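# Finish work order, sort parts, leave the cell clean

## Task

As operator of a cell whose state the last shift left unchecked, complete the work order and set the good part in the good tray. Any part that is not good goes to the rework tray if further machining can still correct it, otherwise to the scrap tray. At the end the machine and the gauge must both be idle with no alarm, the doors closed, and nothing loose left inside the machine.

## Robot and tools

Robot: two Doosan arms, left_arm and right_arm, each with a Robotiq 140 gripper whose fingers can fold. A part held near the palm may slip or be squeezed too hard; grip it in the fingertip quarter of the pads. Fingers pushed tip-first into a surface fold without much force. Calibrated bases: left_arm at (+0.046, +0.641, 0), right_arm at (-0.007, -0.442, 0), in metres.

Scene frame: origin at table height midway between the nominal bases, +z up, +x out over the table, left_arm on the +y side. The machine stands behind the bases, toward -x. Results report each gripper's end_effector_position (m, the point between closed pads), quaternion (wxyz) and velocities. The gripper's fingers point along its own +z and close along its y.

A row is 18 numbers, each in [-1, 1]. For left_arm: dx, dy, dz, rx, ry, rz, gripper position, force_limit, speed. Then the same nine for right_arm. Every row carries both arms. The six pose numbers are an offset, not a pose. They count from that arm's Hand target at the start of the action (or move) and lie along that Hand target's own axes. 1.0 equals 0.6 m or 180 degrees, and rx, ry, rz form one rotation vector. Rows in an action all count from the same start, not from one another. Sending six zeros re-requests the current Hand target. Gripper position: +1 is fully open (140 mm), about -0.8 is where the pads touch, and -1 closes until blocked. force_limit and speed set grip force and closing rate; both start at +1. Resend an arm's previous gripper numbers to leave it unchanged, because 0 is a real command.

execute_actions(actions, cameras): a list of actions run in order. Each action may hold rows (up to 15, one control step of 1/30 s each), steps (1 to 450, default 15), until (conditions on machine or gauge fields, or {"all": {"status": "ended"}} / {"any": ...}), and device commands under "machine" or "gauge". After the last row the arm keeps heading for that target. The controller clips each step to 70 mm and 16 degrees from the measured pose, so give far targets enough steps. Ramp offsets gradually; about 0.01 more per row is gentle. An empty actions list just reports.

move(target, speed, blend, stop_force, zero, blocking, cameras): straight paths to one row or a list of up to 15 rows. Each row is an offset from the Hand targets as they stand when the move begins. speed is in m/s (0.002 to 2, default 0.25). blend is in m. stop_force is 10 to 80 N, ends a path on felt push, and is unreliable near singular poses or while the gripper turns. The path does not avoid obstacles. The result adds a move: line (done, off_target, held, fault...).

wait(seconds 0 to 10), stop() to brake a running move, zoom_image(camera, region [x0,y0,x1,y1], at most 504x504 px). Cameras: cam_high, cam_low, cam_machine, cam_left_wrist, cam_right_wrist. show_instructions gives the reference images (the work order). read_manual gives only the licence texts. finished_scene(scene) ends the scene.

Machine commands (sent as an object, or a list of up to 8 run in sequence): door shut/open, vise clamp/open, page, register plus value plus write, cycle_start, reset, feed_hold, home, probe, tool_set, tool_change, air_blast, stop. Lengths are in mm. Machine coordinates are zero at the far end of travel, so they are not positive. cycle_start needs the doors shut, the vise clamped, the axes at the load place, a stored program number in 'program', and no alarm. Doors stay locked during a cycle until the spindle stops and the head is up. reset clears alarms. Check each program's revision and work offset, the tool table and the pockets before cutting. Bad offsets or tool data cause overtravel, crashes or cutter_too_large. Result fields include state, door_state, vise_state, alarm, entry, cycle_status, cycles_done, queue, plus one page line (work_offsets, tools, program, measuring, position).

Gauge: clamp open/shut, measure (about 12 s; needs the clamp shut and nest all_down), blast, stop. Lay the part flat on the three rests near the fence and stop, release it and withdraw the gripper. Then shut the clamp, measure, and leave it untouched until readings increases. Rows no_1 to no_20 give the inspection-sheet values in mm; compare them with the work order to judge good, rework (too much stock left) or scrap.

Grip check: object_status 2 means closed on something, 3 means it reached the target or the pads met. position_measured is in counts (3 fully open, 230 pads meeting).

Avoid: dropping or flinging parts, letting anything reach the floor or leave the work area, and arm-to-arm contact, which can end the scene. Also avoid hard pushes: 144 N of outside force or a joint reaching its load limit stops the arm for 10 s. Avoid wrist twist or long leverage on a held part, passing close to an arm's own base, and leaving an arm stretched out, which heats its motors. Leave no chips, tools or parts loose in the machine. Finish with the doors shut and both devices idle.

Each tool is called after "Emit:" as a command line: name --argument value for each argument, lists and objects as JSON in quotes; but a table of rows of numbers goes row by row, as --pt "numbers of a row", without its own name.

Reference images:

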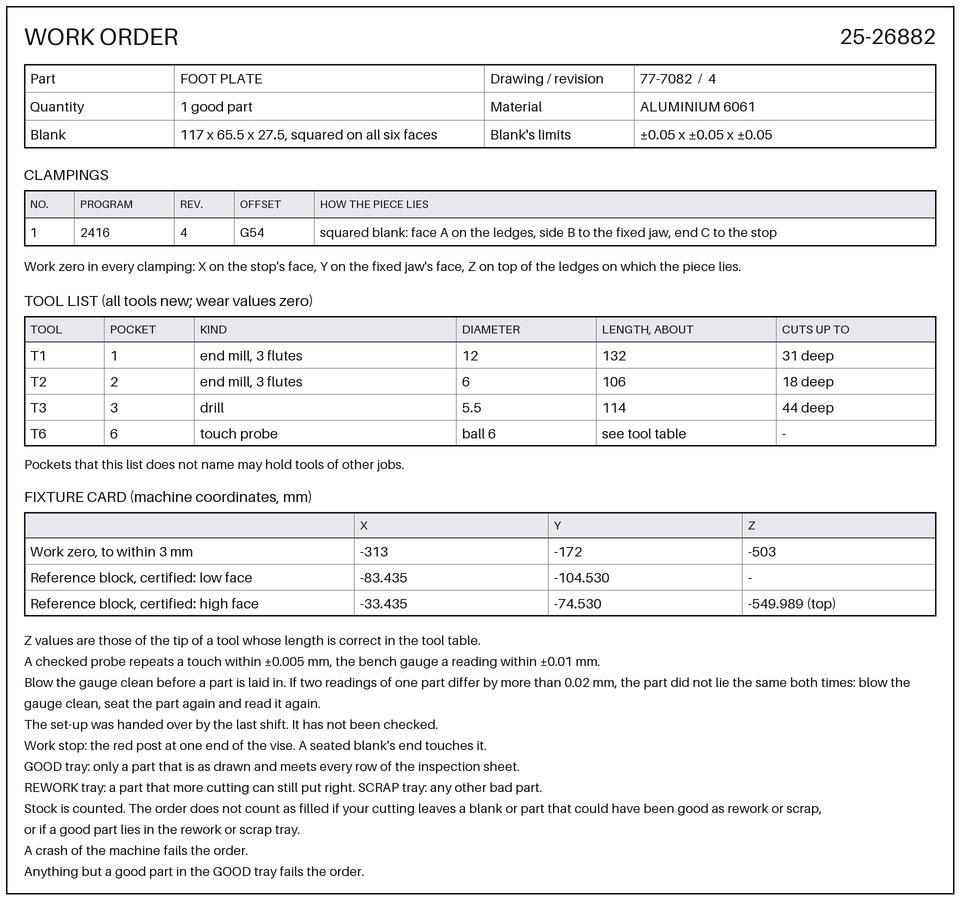

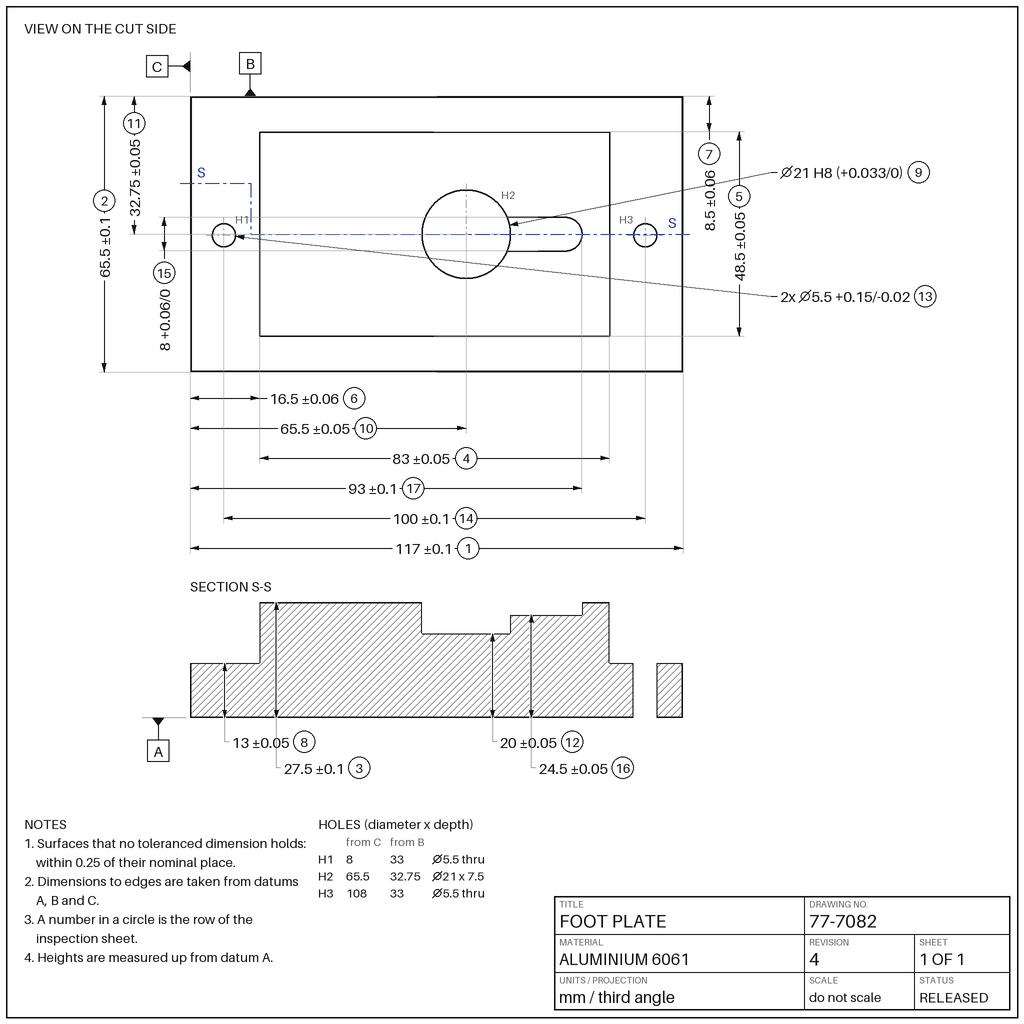

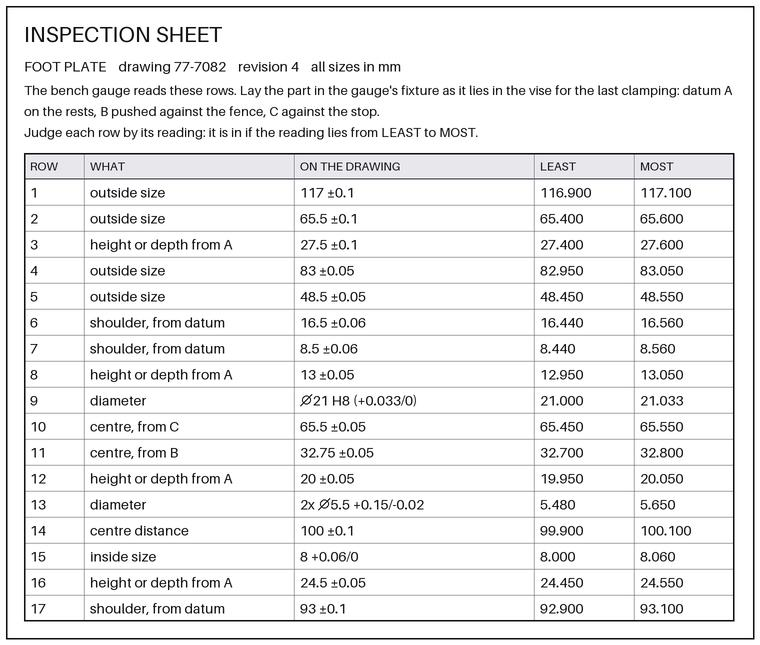

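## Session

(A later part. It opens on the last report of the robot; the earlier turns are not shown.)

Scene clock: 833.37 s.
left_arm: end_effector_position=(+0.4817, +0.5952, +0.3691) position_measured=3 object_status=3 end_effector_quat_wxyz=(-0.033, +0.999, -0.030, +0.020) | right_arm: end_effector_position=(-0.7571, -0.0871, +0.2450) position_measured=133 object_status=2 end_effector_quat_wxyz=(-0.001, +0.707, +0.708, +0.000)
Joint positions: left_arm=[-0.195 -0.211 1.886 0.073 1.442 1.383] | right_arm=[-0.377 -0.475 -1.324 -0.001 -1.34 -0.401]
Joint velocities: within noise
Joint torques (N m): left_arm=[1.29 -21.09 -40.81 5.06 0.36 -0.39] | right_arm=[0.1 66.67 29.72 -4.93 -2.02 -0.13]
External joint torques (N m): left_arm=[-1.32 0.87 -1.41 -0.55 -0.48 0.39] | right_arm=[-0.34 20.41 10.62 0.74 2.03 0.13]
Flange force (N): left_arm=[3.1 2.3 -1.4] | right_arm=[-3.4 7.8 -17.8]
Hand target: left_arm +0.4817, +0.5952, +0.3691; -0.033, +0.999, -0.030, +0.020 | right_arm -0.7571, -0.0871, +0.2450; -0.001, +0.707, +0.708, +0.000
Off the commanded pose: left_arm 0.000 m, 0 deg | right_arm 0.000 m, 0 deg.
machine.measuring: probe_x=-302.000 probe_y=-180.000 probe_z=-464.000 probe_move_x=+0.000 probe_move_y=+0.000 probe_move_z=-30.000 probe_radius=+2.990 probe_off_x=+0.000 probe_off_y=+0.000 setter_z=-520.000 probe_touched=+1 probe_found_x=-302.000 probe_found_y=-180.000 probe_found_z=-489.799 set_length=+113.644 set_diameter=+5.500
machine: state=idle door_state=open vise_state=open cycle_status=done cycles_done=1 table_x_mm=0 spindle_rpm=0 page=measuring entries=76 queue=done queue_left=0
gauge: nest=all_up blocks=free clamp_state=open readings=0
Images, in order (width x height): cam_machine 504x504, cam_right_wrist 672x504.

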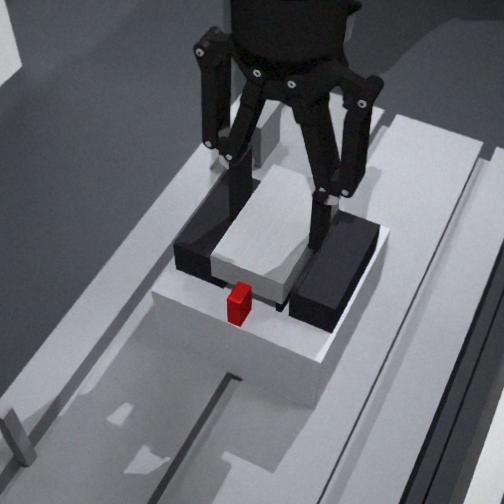

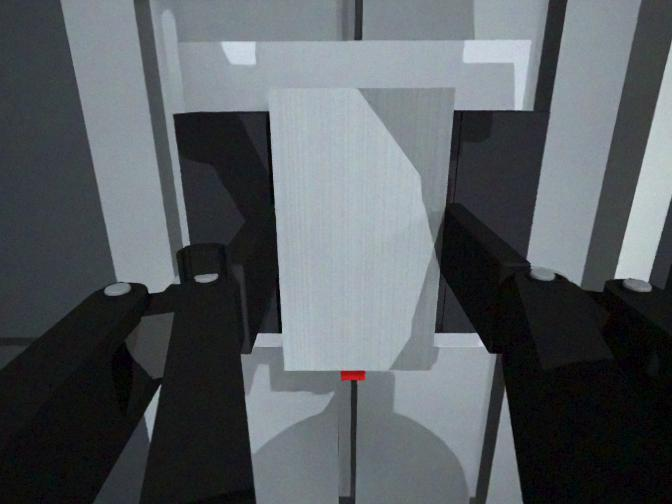

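Emit:
move --target '[0,0,0,0,0,0,1,1,1, 0,0,-0.0667,0,0,0,-1,0.301961,-1]' --speed 0.04 --cameras '["cam_right_wrist","cam_machine"]'

Scene clock: 845.90 s.
left_arm: end_effector_position=(+0.4817, +0.5952, +0.3691) position_measured=3 object_status=3 end_effector_quat_wxyz=(-0.033, +0.999, -0.030, +0.020) | right_arm: end_effector_position=(-0.7570, -0.0872, +0.2849) position_measured=133 object_status=2 end_effector_quat_wxyz=(-0.001, +0.707, +0.708, +0.000)
Joint positions: left_arm=[-0.195 -0.211 1.886 0.073 1.442 1.383] | right_arm=[-0.377 -0.461 -1.271 -0.001 -1.406 -0.401]
Joint velocities: within noise
Joint torques (N m): left_arm=[1.21 -20.79 -40.75 5.01 0.39 -0.4] | right_arm=[1.24 85.6 44.96 -4.29 -0.53 -0.15]
External joint torques (N m): left_arm=[-1.26 0.59 -1.75 -0.46 -0.53 0.4] | right_arm=[-1.45 0.96 -4.12 0.05 0.54 0.15]
Flange force (N): left_arm=[3.2 2.1 -1.9] | right_arm=[-3.9 11.8 6.4]
Hand target: left_arm +0.4817, +0.5952, +0.3691; -0.033, +0.999, -0.030, +0.020 | right_arm -0.7570, -0.0872, +0.2850; -0.001, +0.707, +0.708, +0.000
Off the commanded pose: left_arm 0.000 m, 0 deg | right_arm 0.000 m, 0 deg.
machine.measuring: probe_x=-302.000 probe_y=-180.000 probe_z=-464.000 probe_move_x=+0.000 probe_move_y=+0.000 probe_move_z=-30.000 probe_radius=+2.990 probe_off_x=+0.000 probe_off_y=+0.000 setter_z=-520.000 probe_touched=+1 probe_found_x=-302.000 probe_found_y=-180.000 probe_found_z=-489.799 set_length=+113.644 set_diameter=+5.500
machine: state=idle door_state=open vise_state=open cycle_status=done cycles_done=1 table_x_mm=0 spindle_rpm=0 page=measuring entries=76 queue=done queue_left=0
gauge: nest=all_up blocks=free clamp_state=open readings=0
move: done
Images, in order (width x height): cam_machine 504x504, cam_right_wrist 672x504.

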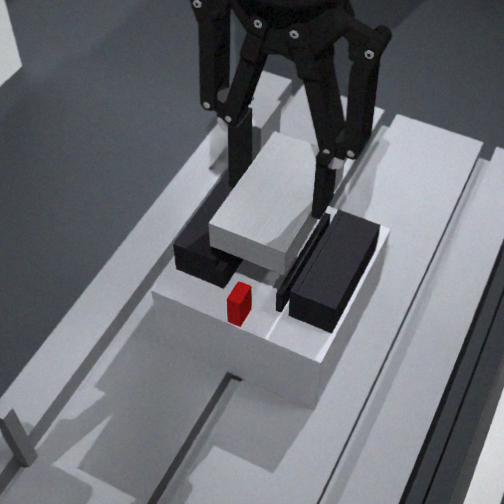

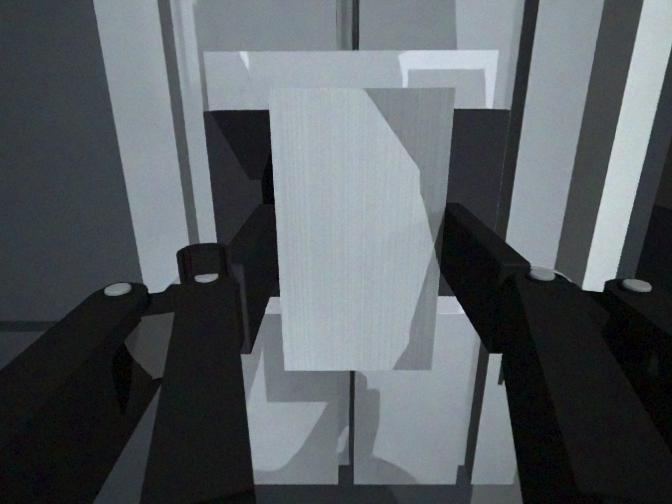

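Emit:
move --pt "0 0 0 0 0 0 1 1 1 0.045 0.428 -0.025 0 0 0 -1 0.301961 -1" --pt "0 0 0 0 0 0 1 1 1 0.178 0.928 -0.192 0 0 0 -1 0.301961 -1" --blend 0.05 --speed 0.2 --cameras '["cam_right_wrist"]'

Emit:
move --pt "0 0 0 0 0 0 1 1 1 0.1 0.5 0 0 0 0 -1 0.301961 -1" --pt "0 0 0 0 0 0 1 1 1 0 1 0 0 0 0 -1 0.301961 -1" --blend 0.05 --speed 0.2 --cameras '["cam_right_wrist","cam_high"]'

Scene clock: 859.50 s.
left_arm: end_effector_position=(+0.4817, +0.5952, +0.3691) position_measured=3 object_status=3 end_effector_quat_wxyz=(-0.033, +0.999, -0.030, +0.020) | right_arm: end_effector_position=(-0.2001, +0.0201, +0.3992) position_measured=133 object_status=2 end_effector_quat_wxyz=(-0.001, +0.707, +0.708, +0.000)
Joint positions: left_arm=[-0.195 -0.211 1.886 0.073 1.442 1.383] | right_arm=[-1.084 0.096 -1.734 0.001 -1.501 -1.108]
Joint velocities: within noise
Joint torques (N m): left_arm=[1.25 -21 -40.87 5.04 0.42 -0.36] | right_arm=[0.63 28.71 44.75 -4.35 -0.54 -0.11]
External joint torques (N m): left_arm=[-1.28 1.23 -1.21 -0.54 -0.55 0.35] | right_arm=[-0.6 2.45 -3.48 0.1 0.58 0.11]
Flange force (N): left_arm=[3.5 2.4 -0.9] | right_arm=[-7.9 4.3 6.7]
Hand target: left_arm +0.4817, +0.5952, +0.3691; -0.033, +0.999, -0.030, +0.020 | right_arm -0.2001, +0.0201, +0.3992; -0.001, +0.707, +0.708, +0.000
Off the commanded pose: left_arm 0.000 m, 0 deg | right_arm 0.000 m, 0 deg.
machine.measuring: probe_x=-302.000 probe_y=-180.000 probe_z=-464.000 probe_move_x=+0.000 probe_move_y=+0.000 probe_move_z=-30.000 probe_radius=+2.990 probe_off_x=+0.000 probe_off_y=+0.000 setter_z=-520.000 probe_touched=+1 probe_found_x=-302.000 probe_found_y=-180.000 probe_found_z=-489.799 set_length=+113.644 set_diameter=+5.500
machine: state=idle door_state=open vise_state=open cycle_status=done cycles_done=1 table_x_mm=0 spindle_rpm=0 page=measuring entries=76 queue=done queue_left=0
gauge: nest=all_up blocks=free clamp_state=open readings=0
move: done
Images, in order (width x height): cam_right_wrist 672x504.

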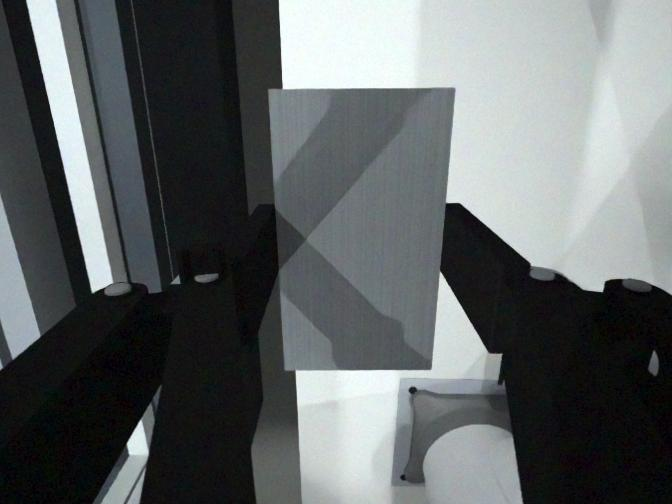

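Scene clock: 863.00 s.
left_arm: end_effector_position=(+0.4817, +0.5952, +0.3691) position_measured=3 object_status=3 end_effector_quat_wxyz=(-0.033, +0.999, -0.030, +0.020) | right_arm: end_effector_position=(+0.3999, +0.0209, +0.3980) position_measured=133 object_status=2 end_effector_quat_wxyz=(-0.001, +0.707, +0.708, +0.000)
Joint positions: left_arm=[-0.195 -0.211 1.886 0.073 1.442 1.383] | right_arm=[-2.215 -0.093 -1.548 0.003 -1.501 -2.239]
Joint velocities: within noise
Joint torques (N m): left_arm=[1.41 -21.09 -40.87 5.02 0.35 -0.37] | right_arm=[1.82 48.27 44.91 -4.24 -0.58 0.04]
External joint torques (N m): left_arm=[-1.45 0.88 -1.46 -0.5 -0.48 0.36] | right_arm=[-1.75 2.58 -3.38 0.01 0.62 -0.04]
Flange force (N): left_arm=[3.2 2.7 -1.5] | right_arm=[-9.5 -4.5 6.4]
Hand target: left_arm +0.4817, +0.5952, +0.3691; -0.033, +0.999, -0.030, +0.020 | right_arm +0.3999, +0.0209, +0.3980; -0.001, +0.707, +0.708, +0.000
Off the commanded pose: left_arm 0.000 m, 0 deg | right_arm 0.000 m, 0 deg.
machine.measuring: probe_x=-302.000 probe_y=-180.000 probe_z=-464.000 probe_move_x=+0.000 probe_move_y=+0.000 probe_move_z=-30.000 probe_radius=+2.990 probe_off_x=+0.000 probe_off_y=+0.000 setter_z=-520.000 probe_touched=+1 probe_found_x=-302.000 probe_found_y=-180.000 probe_found_z=-489.799 set_length=+113.644 set_diameter=+5.500
machine: state=idle door_state=open vise_state=open cycle_status=done cycles_done=1 table_x_mm=0 spindle_rpm=0 page=measuring entries=76 queue=done queue_left=0
gauge: nest=all_up blocks=free clamp_state=open readings=0
move: done
Images, in order (width x height): cam_high 504x504, cam_right_wrist 672x504.

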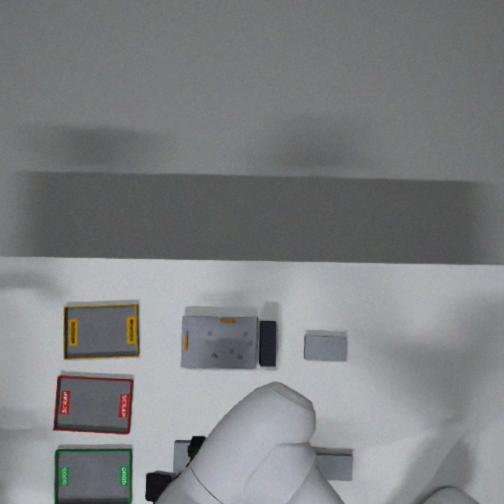

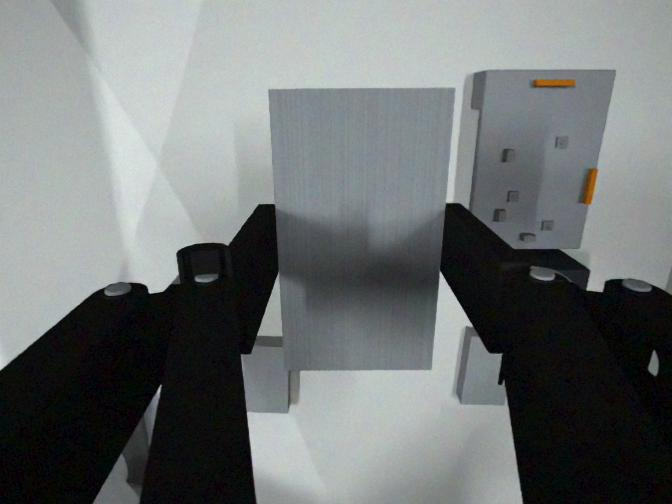

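Emit:
execute_actions --actions '[{"gauge":{"blast":true},"steps":15}]' --cameras '["cam_right_wrist","cam_low"]'

Emit:
zoom_image --camera "cam_right_wrist" --region '[450, 50, 650, 290]'

Emit:
zoom_image --camera "cam_low" --region '[170, 190, 340, 290]'

Scene clock: 869.73 s.
left_arm: end_effector_position=(+0.4817, +0.5952, +0.3691) position_measured=3 object_status=3 end_effector_quat_wxyz=(-0.033, +0.999, -0.030, +0.020) | right_arm: end_effector_position=(+0.3999, +0.0209, +0.3980) position_measured=133 object_status=2 end_effector_quat_wxyz=(-0.001, +0.707, +0.708, +0.000)
Joint positions: left_arm=[-0.195 -0.211 1.886 0.073 1.442 1.383] | right_arm=[-2.215 -0.093 -1.548 0.003 -1.501 -2.239]
Joint velocities: within noise
Joint torques (N m): left_arm=[1.02 -21.14 -40.61 5.01 0.4 -0.43] | right_arm=[2.53 48.52 45.08 -4.33 -0.52 -0.09]
External joint torques (N m): left_arm=[-1.13 1.18 -1.63 -0.48 -0.53 0.43] | right_arm=[-2.52 2.41 -3.63 0.11 0.56 0.09]
Flange force (N): left_arm=[4.1 1.8 -1.6] | right_arm=[-10.3 -3.8 6.8]
Hand target: left_arm +0.4817, +0.5952, +0.3691; -0.033, +0.999, -0.030, +0.020 | right_arm +0.3999, +0.0209, +0.3980; -0.001, +0.707, +0.708, +0.000
Tool commands: left_gripper/position=+1.0 left_gripper/force_limit=+1.0 left_gripper/speed=+1.0 right_gripper/position=-1.0 right_gripper/force_limit=+0.301961 right_gripper/speed=-1.0
Off the commanded pose: left_arm 0.000 m, 0 deg | right_arm 0.000 m, 0 deg.
machine.measuring: probe_x=-302.000 probe_y=-180.000 probe_z=-464.000 probe_move_x=+0.000 probe_move_y=+0.000 probe_move_z=-30.000 probe_radius=+2.990 probe_off_x=+0.000 probe_off_y=+0.000 setter_z=-520.000 probe_touched=+1 probe_found_x=-302.000 probe_found_y=-180.000 probe_found_z=-489.799 set_length=+113.644 set_diameter=+5.500
machine: state=idle door_state=open vise_state=open cycle_status=done cycles_done=1 table_x_mm=0 spindle_rpm=0 page=measuring entries=76 queue=done queue_left=0
gauge: nest=all_up blocks=free clamp_state=open state=busy message=taken readings=0
Images, in order (width x height): cam_low 504x504, cam_right_wrist 672x504.

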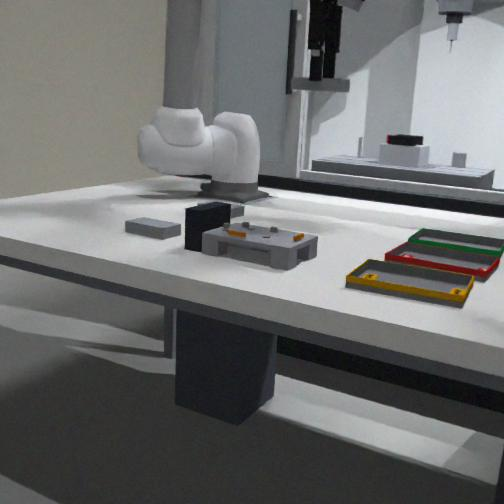

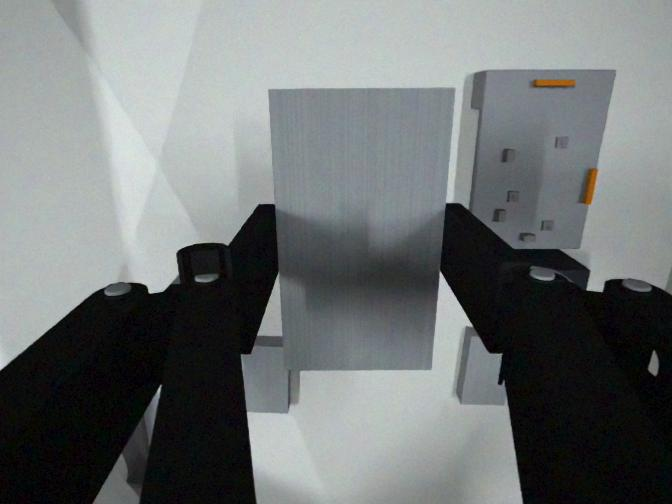

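Scaled by 2.100.

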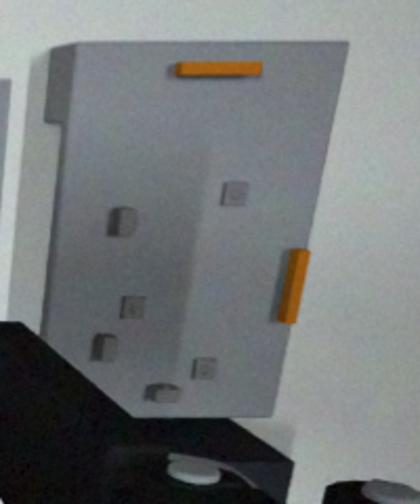

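Scaled by 2.965.

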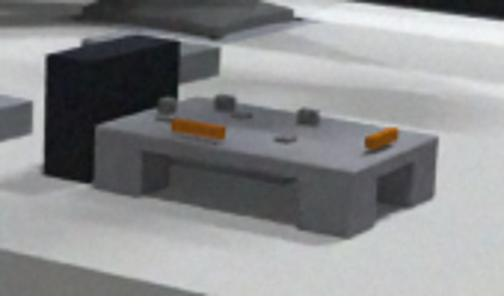

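Emit:
move --target '[0,0,0,0,0,0,1,1,1, -0.033,0.167,0.233,0,0,0,-1,0.301961,-1]' --speed 0.15 --cameras '["cam_right_wrist"]'

Emit:
zoom_image --camera "cam_right_wrist" --region '[440, 0, 672, 250]'

Scene clock: 893.30 s.
left_arm: end_effector_position=(+0.4817, +0.5952, +0.3691) position_measured=3 object_status=3 end_effector_quat_wxyz=(-0.033, +0.999, -0.030, +0.020) | right_arm: end_effector_position=(+0.4999, +0.0014, +0.2580) position_measured=133 object_status=2 end_effector_quat_wxyz=(-0.001, +0.707, +0.708, +0.000)
Joint positions: left_arm=[-0.195 -0.211 1.886 0.073 1.442 1.383] | right_arm=[-2.35 -0.226 -1.646 0.002 -1.269 -2.375]
Joint velocities: within noise
Joint torques (N m): left_arm=[0.94 -20.94 -40.73 4.99 0.37 -0.4] | right_arm=[2.65 61.58 43.27 -4.11 -0.48 -0.04]
External joint torques (N m): left_arm=[-1.05 1.07 -1.48 -0.47 -0.5 0.4] | right_arm=[-2.59 0.85 -3.63 0.08 0.51 0.04]
Flange force (N): left_arm=[3.7 1.7 -1.4] | right_arm=[-8.4 -3.8 5.1]
Hand target: left_arm +0.4817, +0.5952, +0.3691; -0.033, +0.999, -0.030, +0.020 | right_arm +0.4999, +0.0014, +0.2580; -0.001, +0.707, +0.708, +0.000
Off the commanded pose: left_arm 0.000 m, 0 deg | right_arm 0.000 m, 0 deg.
machine.measuring: probe_x=-302.000 probe_y=-180.000 probe_z=-464.000 probe_move_x=+0.000 probe_move_y=+0.000 probe_move_z=-30.000 probe_radius=+2.990 probe_off_x=+0.000 probe_off_y=+0.000 setter_z=-520.000 probe_touched=+1 probe_found_x=-302.000 probe_found_y=-180.000 probe_found_z=-489.799 set_length=+113.644 set_diameter=+5.500
machine: state=idle door_state=open vise_state=open cycle_status=done cycles_done=1 table_x_mm=0 spindle_rpm=0 page=measuring entries=76 queue=done queue_left=0
gauge: nest=all_up blocks=free clamp_state=open message=taken readings=0
move: done
Images, in order (width x height): cam_right_wrist 672x504.

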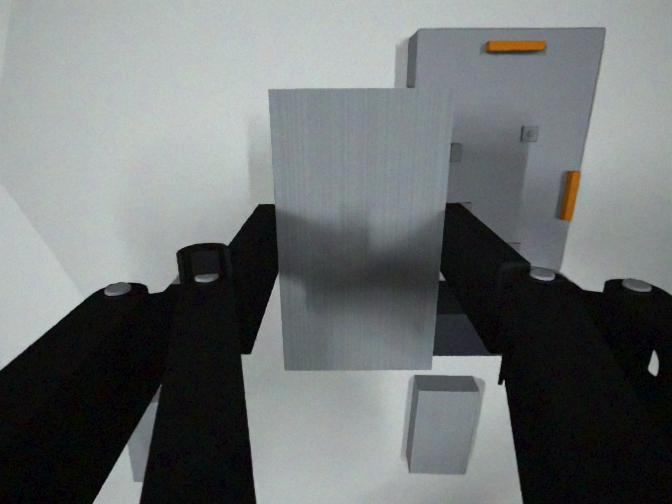

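Scaled by 2.016.

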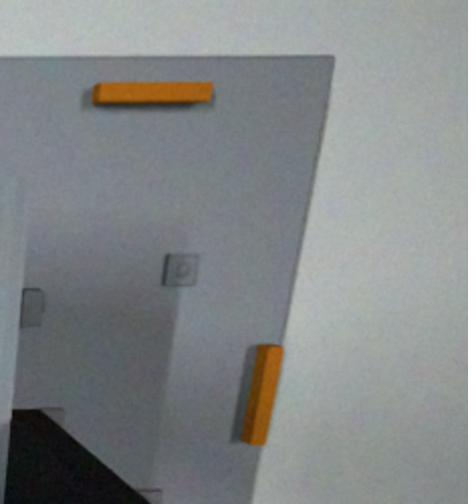

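Emit:
move --pt "0 0 0 0 0 0 1 1 1 -0.0107 0.205 0 0 0 0 -1 0.301961 -1" --pt "0 0 0 0 0 0 1 1 1 -0.0107 0.205 0.163 0 0 0 -1 0.301961 -1" --speed 0.12 --cameras '["cam_right_wrist","cam_low","cam_high"]'

Scene clock: 941.93 s.
left_arm: end_effector_position=(+0.4817, +0.5952, +0.3691) position_measured=3 object_status=3 end_effector_quat_wxyz=(-0.033, +0.999, -0.030, +0.020) | right_arm: end_effector_position=(+0.6227, -0.0048, +0.1600) position_measured=133 object_status=2 end_effector_quat_wxyz=(-0.001, +0.707, +0.708, +0.000)
Joint positions: left_arm=[-0.195 -0.211 1.886 0.073 1.442 1.383] | right_arm=[-2.468 -0.423 -1.562 0.003 -1.157 -2.493]
Joint velocities: within noise
Joint torques (N m): left_arm=[1.08 -21.31 -40.65 5.03 0.38 -0.42] | right_arm=[3.03 78.47 41.67 -3.94 -0.44 -0.12]
External joint torques (N m): left_arm=[-1.12 1.01 -1.76 -0.49 -0.51 0.41] | right_arm=[-2.98 1.33 -3.66 0.08 0.46 0.11]
Flange force (N): left_arm=[4.0 1.8 -1.9] | right_arm=[-8.9 -6.3 3.5]
Hand target: left_arm +0.4817, +0.5952, +0.3691; -0.033, +0.999, -0.030, +0.020 | right_arm +0.6227, -0.0047, +0.1599; -0.001, +0.707, +0.708, +0.000
Off the commanded pose: left_arm 0.000 m, 0 deg | right_arm 0.000 m, 0 deg.
machine.measuring: probe_x=-302.000 probe_y=-180.000 probe_z=-464.000 probe_move_x=+0.000 probe_move_y=+0.000 probe_move_z=-30.000 probe_radius=+2.990 probe_off_x=+0.000 probe_off_y=+0.000 setter_z=-520.000 probe_touched=+1 probe_found_x=-302.000 probe_found_y=-180.000 probe_found_z=-489.799 set_length=+113.644 set_diameter=+5.500
machine: state=idle door_state=open vise_state=open cycle_status=done cycles_done=1 table_x_mm=0 spindle_rpm=0 page=measuring entries=76 queue=done queue_left=0
gauge: nest=all_up blocks=free clamp_state=open message=taken readings=0
move: done
Images, in order (width x height): cam_high 504x504, cam_low 504x504, cam_right_wrist 672x504.

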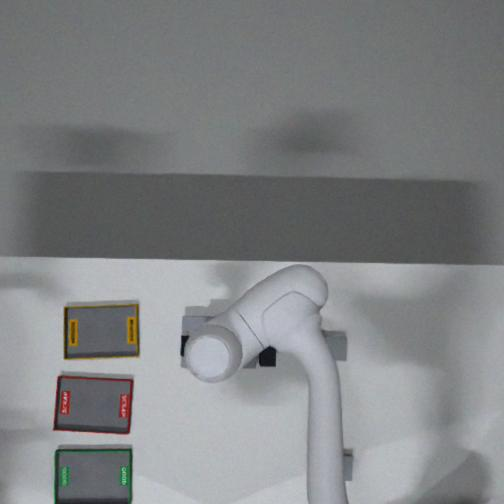

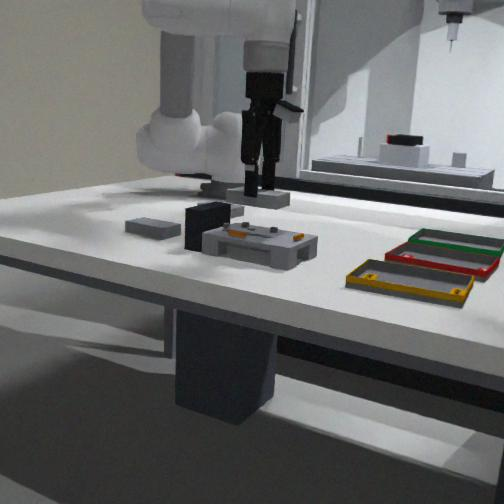

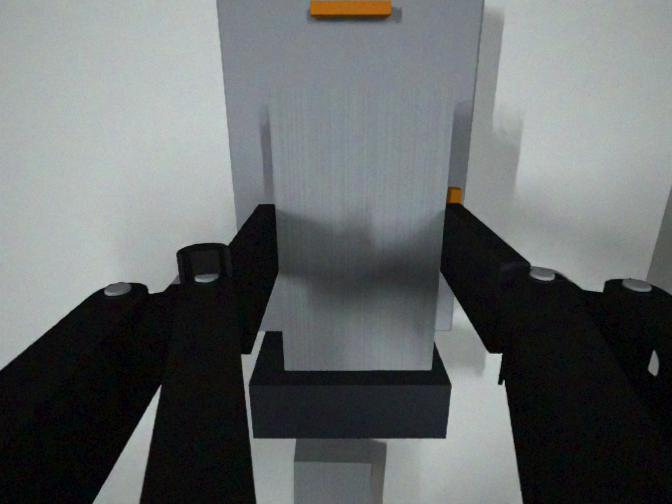

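Emit:
move --target '[0,0,0,0,0,0,1,1,1, 0,0,0.117,0,0,0,-1,0.301961,-1]' --speed 0.02 --stop_force 12 --cameras '["cam_right_wrist","cam_low","cam_high"]'

Scene clock: 957.63 s.
left_arm: end_effector_position=(+0.4817, +0.5952, +0.3691) position_measured=3 object_status=3 end_effector_quat_wxyz=(-0.033, +0.999, -0.030, +0.020) | right_arm: end_effector_position=(+0.6226, -0.0046, +0.0997) position_measured=133 object_status=2 end_effector_quat_wxyz=(-0.001, +0.707, +0.708, +0.000)
Joint positions: left_arm=[-0.195 -0.211 1.886 0.073 1.442 1.383] | right_arm=[-2.468 -0.467 -1.616 0.003 -1.059 -2.494]
Joint velocities: within noise
Joint torques (N m): left_arm=[1.08 -20.89 -40.83 5 0.41 -0.43] | right_arm=[4.52 51.04 26.94 -3.5 3.77 -0.18]
External joint torques (N m): left_arm=[-1.14 0.87 -1.37 -0.5 -0.53 0.42] | right_arm=[-4.31 30.7 9.21 -0.17 -3.74 0.18]
Flange force (N): left_arm=[3.2 1.8 -1.2] | right_arm=[-15.5 -13.1 -37.7]
Hand target: left_arm +0.4817, +0.5952, +0.3691; -0.033, +0.999, -0.030, +0.020 | right_arm +0.6226, -0.0046, +0.0996; -0.001, +0.707, +0.708, +0.000 (not the last commanded pose)
Off the commanded pose: left_arm 0.000 m, 0 deg | right_arm 0.010 m, 0 deg.
machine.measuring: probe_x=-302.000 probe_y=-180.000 probe_z=-464.000 probe_move_x=+0.000 probe_move_y=+0.000 probe_move_z=-30.000 probe_radius=+2.990 probe_off_x=+0.000 probe_off_y=+0.000 setter_z=-520.000 probe_touched=+1 probe_found_x=-302.000 probe_found_y=-180.000 probe_found_z=-489.799 set_length=+113.644 set_diameter=+5.500
machine: state=idle door_state=open vise_state=open cycle_status=done cycles_done=1 table_x_mm=0 spindle_rpm=0 page=measuring entries=76 queue=done queue_left=0
gauge: nest=some_down blocks=free clamp_state=open message=taken readings=0
move: contact (right_arm)
Images, in order (width x height): cam_high 504x504, cam_low 504x504, cam_right_wrist 672x504.

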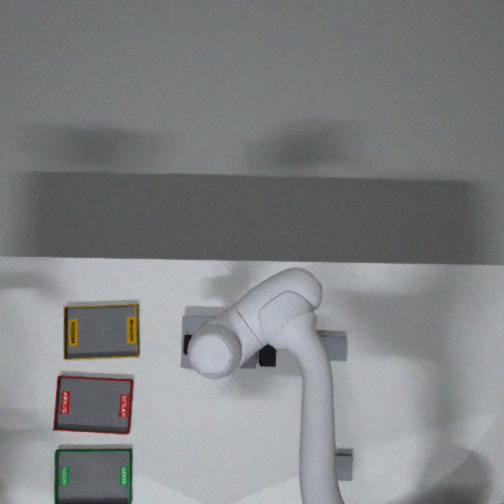

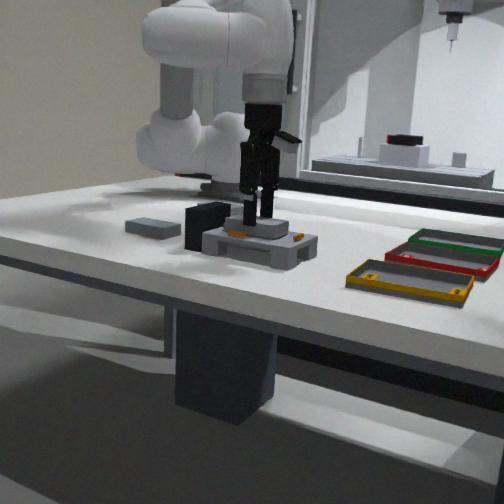

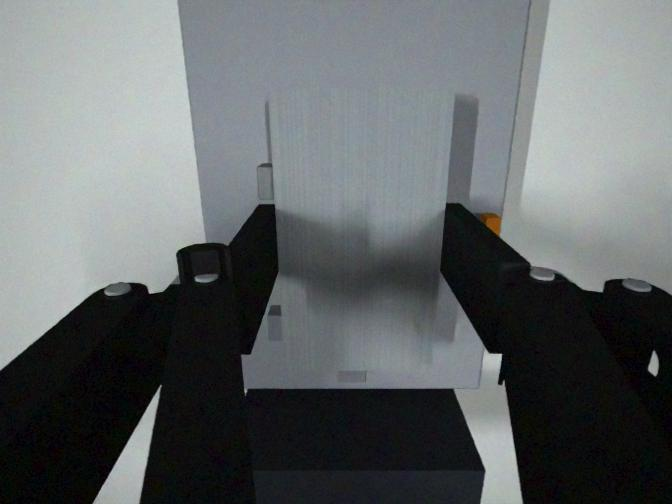

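Emit:
execute_actions --actions '[{"rows":[[0,0,0,0,0,0,1,1,1, 0,0,-0.0008,0,0,0,-1,0.3,-1]],"steps":15},{"rows":[[0,0,0,0,0,0,1,1,1, 0,0,0,0,0,0,0.09,0.3,-1]],"steps":45}]' --cameras '["cam_right_wrist","cam_low"]'

Scene clock: 972.97 s.
left_arm: end_effector_position=(+0.4817, +0.5952, +0.3691) position_measured=3 object_status=3 end_effector_quat_wxyz=(-0.033, +0.999, -0.030, +0.020) | right_arm: end_effector_position=(+0.6226, -0.0046, +0.1001) position_measured=118 object_status=3 end_effector_quat_wxyz=(-0.001, +0.707, +0.708, +0.000)
Joint positions: left_arm=[-0.195 -0.211 1.886 0.073 1.442 1.383] | right_arm=[-2.468 -0.466 -1.616 0.003 -1.06 -2.494]
Joint velocities: within noise
Joint torques (N m): left_arm=[1.06 -20.84 -40.71 5.02 0.38 -0.44] | right_arm=[2.69 75.7 36.91 -3.74 -0.51 -0.17]
External joint torques (N m): left_arm=[-0.99 0.27 -1.65 -0.5 -0.5 0.44] | right_arm=[-2.69 6.14 -0.78 0.06 0.54 0.17]
External joint torques at the end of the 1st action: left_arm=[-0.97 0.7 -1.76 -0.49 -0.53 0.37] | right_arm=[-3.38 9.76 0.73 -0.62 -0.02 0.06]
Flange force (N): left_arm=[2.6 1.3 -1.8] | right_arm=[-8.8 -6.9 -3.4]
Flange force at the end of the 1st action (N): left_arm=[3.5 1.5 -1.9] | right_arm=[-10.3 -7.4 -8.4]
Hand target: left_arm +0.4817, +0.5952, +0.3691; -0.033, +0.999, -0.030, +0.020 | right_arm +0.6226, -0.0046, +0.1001; -0.001, +0.707, +0.708, +0.000
Off the commanded pose: left_arm 0.000 m, 0 deg | right_arm 0.000 m, 0 deg.
machine.measuring: probe_x=-302.000 probe_y=-180.000 probe_z=-464.000 probe_move_x=+0.000 probe_move_y=+0.000 probe_move_z=-30.000 probe_radius=+2.990 probe_off_x=+0.000 probe_off_y=+0.000 setter_z=-520.000 probe_touched=+1 probe_found_x=-302.000 probe_found_y=-180.000 probe_found_z=-489.799 set_length=+113.644 set_diameter=+5.500
machine: state=idle door_state=open vise_state=open cycle_status=done cycles_done=1 table_x_mm=0 spindle_rpm=0 page=measuring entries=76 queue=done queue_left=0
gauge: nest=some_down blocks=free clamp_state=open message=taken readings=0
Images, in order (width x height): cam_low 504x504, cam_right_wrist 672x504.

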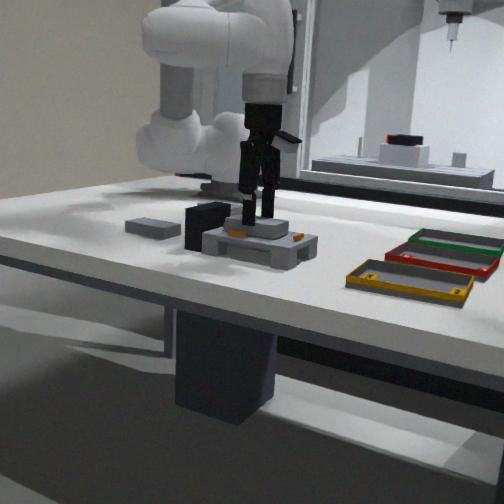

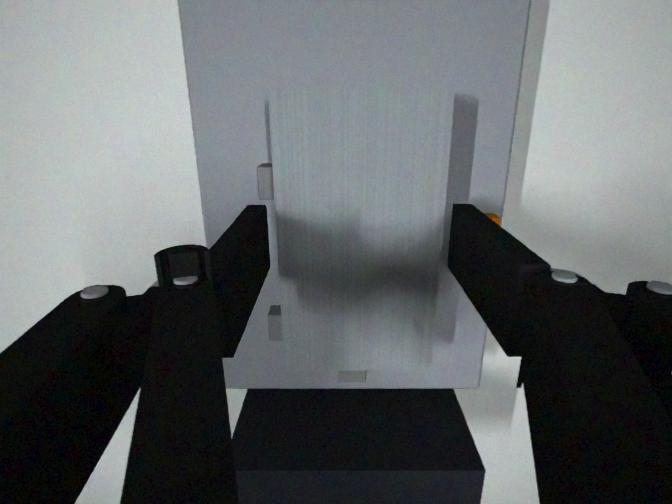

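Emit:
move --target '[0,0,0,0,0,0,1,1,1, 0,0,-0.08,0,0,0,0.09,0.3,-1]' --speed 0.08 --cameras '["cam_right_wrist"]'

Emit:
execute_actions --actions '[{"gauge":{"clamp":"shut"},"steps":90,"until":{"gauge":{"clamp_state":"shut"}}},{"steps":15}]' --cameras '["cam_right_wrist","cam_low"]'

Scene clock: 981.03 s.
left_arm: end_effector_position=(+0.4817, +0.5952, +0.3691) position_measured=3 object_status=3 end_effector_quat_wxyz=(-0.033, +0.999, -0.030, +0.020) | right_arm: end_effector_position=(+0.6227, -0.0046, +0.1480) position_measured=118 object_status=3 end_effector_quat_wxyz=(-0.001, +0.707, +0.708, +0.000)
Joint positions: left_arm=[-0.195 -0.211 1.886 0.073 1.442 1.383] | right_arm=[-2.468 -0.431 -1.574 0.003 -1.137 -2.493]
Joint velocities: within noise
Joint torques (N m): left_arm=[1.22 -21.05 -40.84 5.03 0.37 -0.41] | right_arm=[2.73 73.45 37.51 -3.9 -0.65 -0.13]
External joint torques (N m): left_arm=[-1.26 0.93 -1.34 -0.52 -0.5 0.41] | right_arm=[-2.71 6.32 -0.04 0.09 0.68 0.13]
Flange force (N): left_arm=[3.2 2.1 -1.3] | right_arm=[-8.3 -6.1 -3.2]
Hand target: left_arm +0.4817, +0.5952, +0.3691; -0.033, +0.999, -0.030, +0.020 | right_arm +0.6227, -0.0046, +0.1481; -0.001, +0.707, +0.708, +0.000
Off the commanded pose: left_arm 0.000 m, 0 deg | right_arm 0.000 m, 0 deg.
machine.measuring: probe_x=-302.000 probe_y=-180.000 probe_z=-464.000 probe_move_x=+0.000 probe_move_y=+0.000 probe_move_z=-30.000 probe_radius=+2.990 probe_off_x=+0.000 probe_off_y=+0.000 setter_z=-520.000 probe_touched=+1 probe_found_x=-302.000 probe_found_y=-180.000 probe_found_z=-489.799 set_length=+113.644 set_diameter=+5.500
machine: state=idle door_state=open vise_state=open cycle_status=done cycles_done=1 table_x_mm=0 spindle_rpm=0 page=measuring entries=76 queue=done queue_left=0
gauge: nest=some_down blocks=free clamp_state=open message=taken readings=0
move: done
Images, in order (width x height): cam_right_wrist 672x504.

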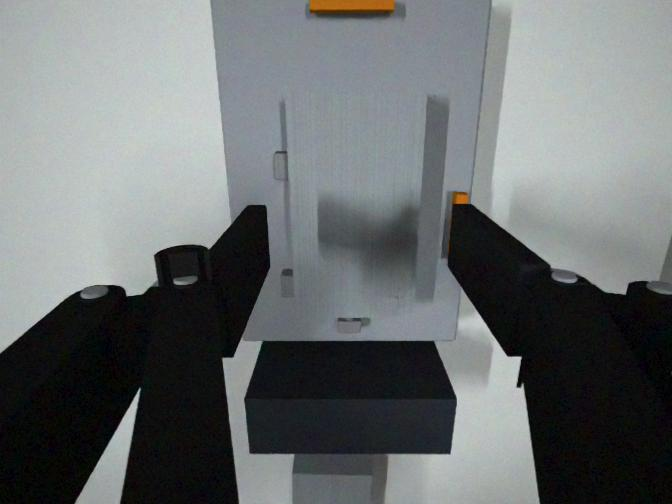

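Scene clock: 984.73 s.
left_arm: end_effector_position=(+0.4817, +0.5952, +0.3691) position_measured=3 object_status=3 end_effector_quat_wxyz=(-0.033, +0.999, -0.030, +0.020) | right_arm: end_effector_position=(+0.6227, -0.0047, +0.1481) position_measured=118 object_status=3 end_effector_quat_wxyz=(-0.001, +0.707, +0.708, +0.000)
Joint positions: left_arm=[-0.195 -0.211 1.886 0.073 1.442 1.383] | right_arm=[-2.468 -0.431 -1.574 0.003 -1.137 -2.493]
Joint velocities: within noise
Joint torques (N m): left_arm=[0.95 -21.03 -40.87 5 0.4 -0.37] | right_arm=[1.92 74.13 38.25 -3.85 -0.49 -0.12]
External joint torques (N m): left_arm=[-0.95 0.13 -1.69 -0.45 -0.52 0.37] | right_arm=[-1.92 5.95 -0.59 0.02 0.52 0.12]
External joint torques at the end of the 1st action: left_arm=[-1.02 0.63 -1.43 -0.5 -0.53 0.44] | right_arm=[-2.14 6.17 -0.52 0.04 0.59 0.12]
Flange force (N): left_arm=[2.4 1.4 -1.9] | right_arm=[-7.8 -7.1 -2.6]
Flange force at the end of the 1st action (N): left_arm=[2.9 1.4 -1.3] | right_arm=[-8.1 -7.2 -2.7]
Hand target: left_arm +0.4817, +0.5952, +0.3691; -0.033, +0.999, -0.030, +0.020 | right_arm +0.6227, -0.0046, +0.1481; -0.001, +0.707, +0.708, +0.000
Tool commands: left_gripper/position=+1.0 left_gripper/force_limit=+1.0 left_gripper/speed=+1.0 right_gripper/position=+0.09 right_gripper/force_limit=+0.3 right_gripper/speed=-1.0
Off the commanded pose: left_arm 0.000 m, 0 deg | right_arm 0.000 m, 0 deg.
machine.measuring: probe_x=-302.000 probe_y=-180.000 probe_z=-464.000 probe_move_x=+0.000 probe_move_y=+0.000 probe_move_z=-30.000 probe_radius=+2.990 probe_off_x=+0.000 probe_off_y=+0.000 setter_z=-520.000 probe_touched=+1 probe_found_x=-302.000 probe_found_y=-180.000 probe_found_z=-489.799 set_length=+113.644 set_diameter=+5.500
machine: state=idle door_state=open vise_state=open cycle_status=done cycles_done=1 table_x_mm=0 spindle_rpm=0 page=measuring entries=76 queue=done queue_left=0
gauge: nest=all_down blocks=all clamp_state=shut message=taken readings=0
Images, in order (width x height): cam_low 504x504, cam_right_wrist 672x504.

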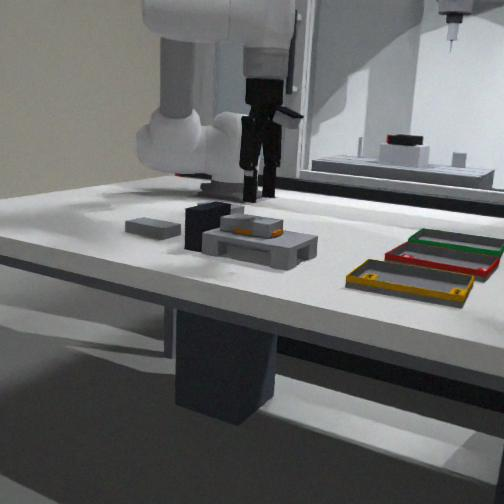

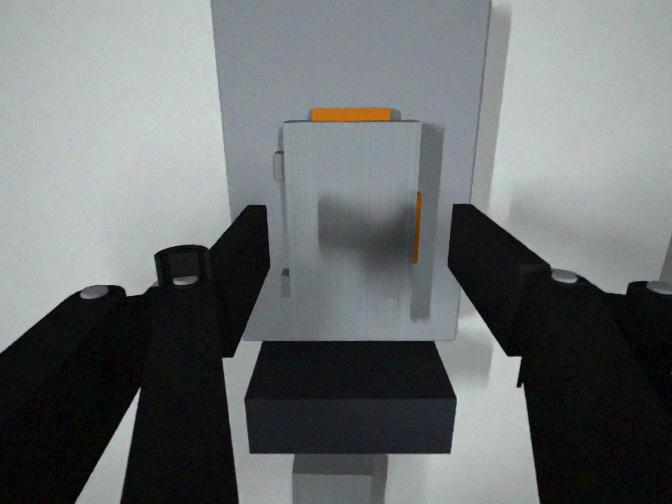

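Emit:
execute_actions --actions '[{"gauge":{"measure":true},"steps":450,"until":{"gauge":{"readings":[">=",1]}}}]' --cameras '["cam_right_wrist"]'

Scene clock: 1000.37 s.
left_arm: end_effector_position=(+0.4817, +0.5952, +0.3691) position_measured=3 object_status=3 end_effector_quat_wxyz=(-0.033, +0.999, -0.030, +0.020) | right_arm: end_effector_position=(+0.6227, -0.0046, +0.1481) position_measured=118 object_status=3 end_effector_quat_wxyz=(-0.001, +0.707, +0.708, +0.000)
Joint positions: left_arm=[-0.195 -0.211 1.886 0.073 1.442 1.383] | right_arm=[-2.468 -0.431 -1.574 0.003 -1.137 -2.493]
Joint velocities: within noise
Joint torques (N m): left_arm=[1.31 -21.11 -40.58 4.97 0.38 -0.39] | right_arm=[2.98 73.84 37.91 -3.84 -0.55 -0.13]
External joint torques (N m): left_arm=[-1.29 0.69 -1.6 -0.46 -0.5 0.38] | right_arm=[-2.94 6.54 -0.03 -0.01 0.59 0.13]
Flange force (N): left_arm=[3.1 2.2 -1.7] | right_arm=[-8.6 -6.1 -3.4]
Hand target: left_arm +0.4817, +0.5952, +0.3691; -0.033, +0.999, -0.030, +0.020 | right_arm +0.6227, -0.0046, +0.1481; -0.001, +0.707, +0.708, +0.000
Tool commands: left_gripper/position=+1.0 left_gripper/force_limit=+1.0 left_gripper/speed=+1.0 right_gripper/position=+0.09 right_gripper/force_limit=+0.3 right_gripper/speed=-1.0
Off the commanded pose: left_arm 0.000 m, 0 deg | right_arm 0.000 m, 0 deg.
machine.measuring: probe_x=-302.000 probe_y=-180.000 probe_z=-464.000 probe_move_x=+0.000 probe_move_y=+0.000 probe_move_z=-30.000 probe_radius=+2.990 probe_off_x=+0.000 probe_off_y=+0.000 setter_z=-520.000 probe_touched=+1 probe_found_x=-302.000 probe_found_y=-180.000 probe_found_z=-489.799 set_length=+113.644 set_diameter=+5.500
machine: state=idle door_state=open vise_state=open cycle_status=done cycles_done=1 table_x_mm=0 spindle_rpm=0 page=measuring entries=76 queue=done queue_left=0
gauge: nest=all_down blocks=all clamp_state=shut message=taken readings=1 no_1=117.052 no_2=65.498 no_3=27.466 no_4=83.001 no_5=48.501 no_6=16.494 no_7=8.506 no_8=13.002 no_9=21.016 no_10=65.494 no_11=32.755 no_12=20.002 no_13=5.502 no_14=100.004 no_15=8.028 no_16=24.511 no_17=92.982
Images, in order (width x height): cam_right_wrist 672x504.

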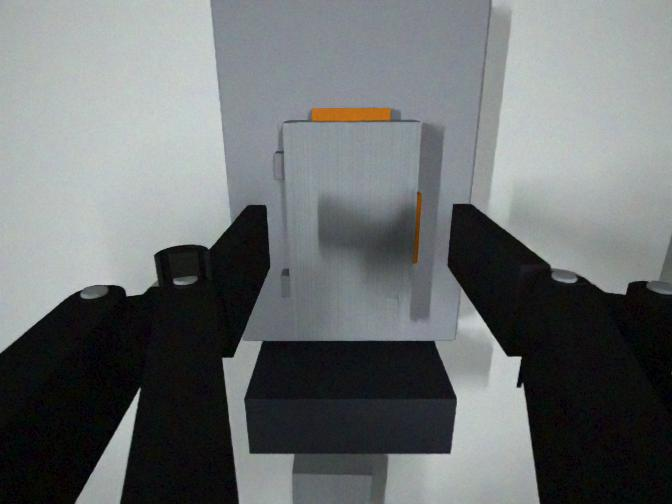

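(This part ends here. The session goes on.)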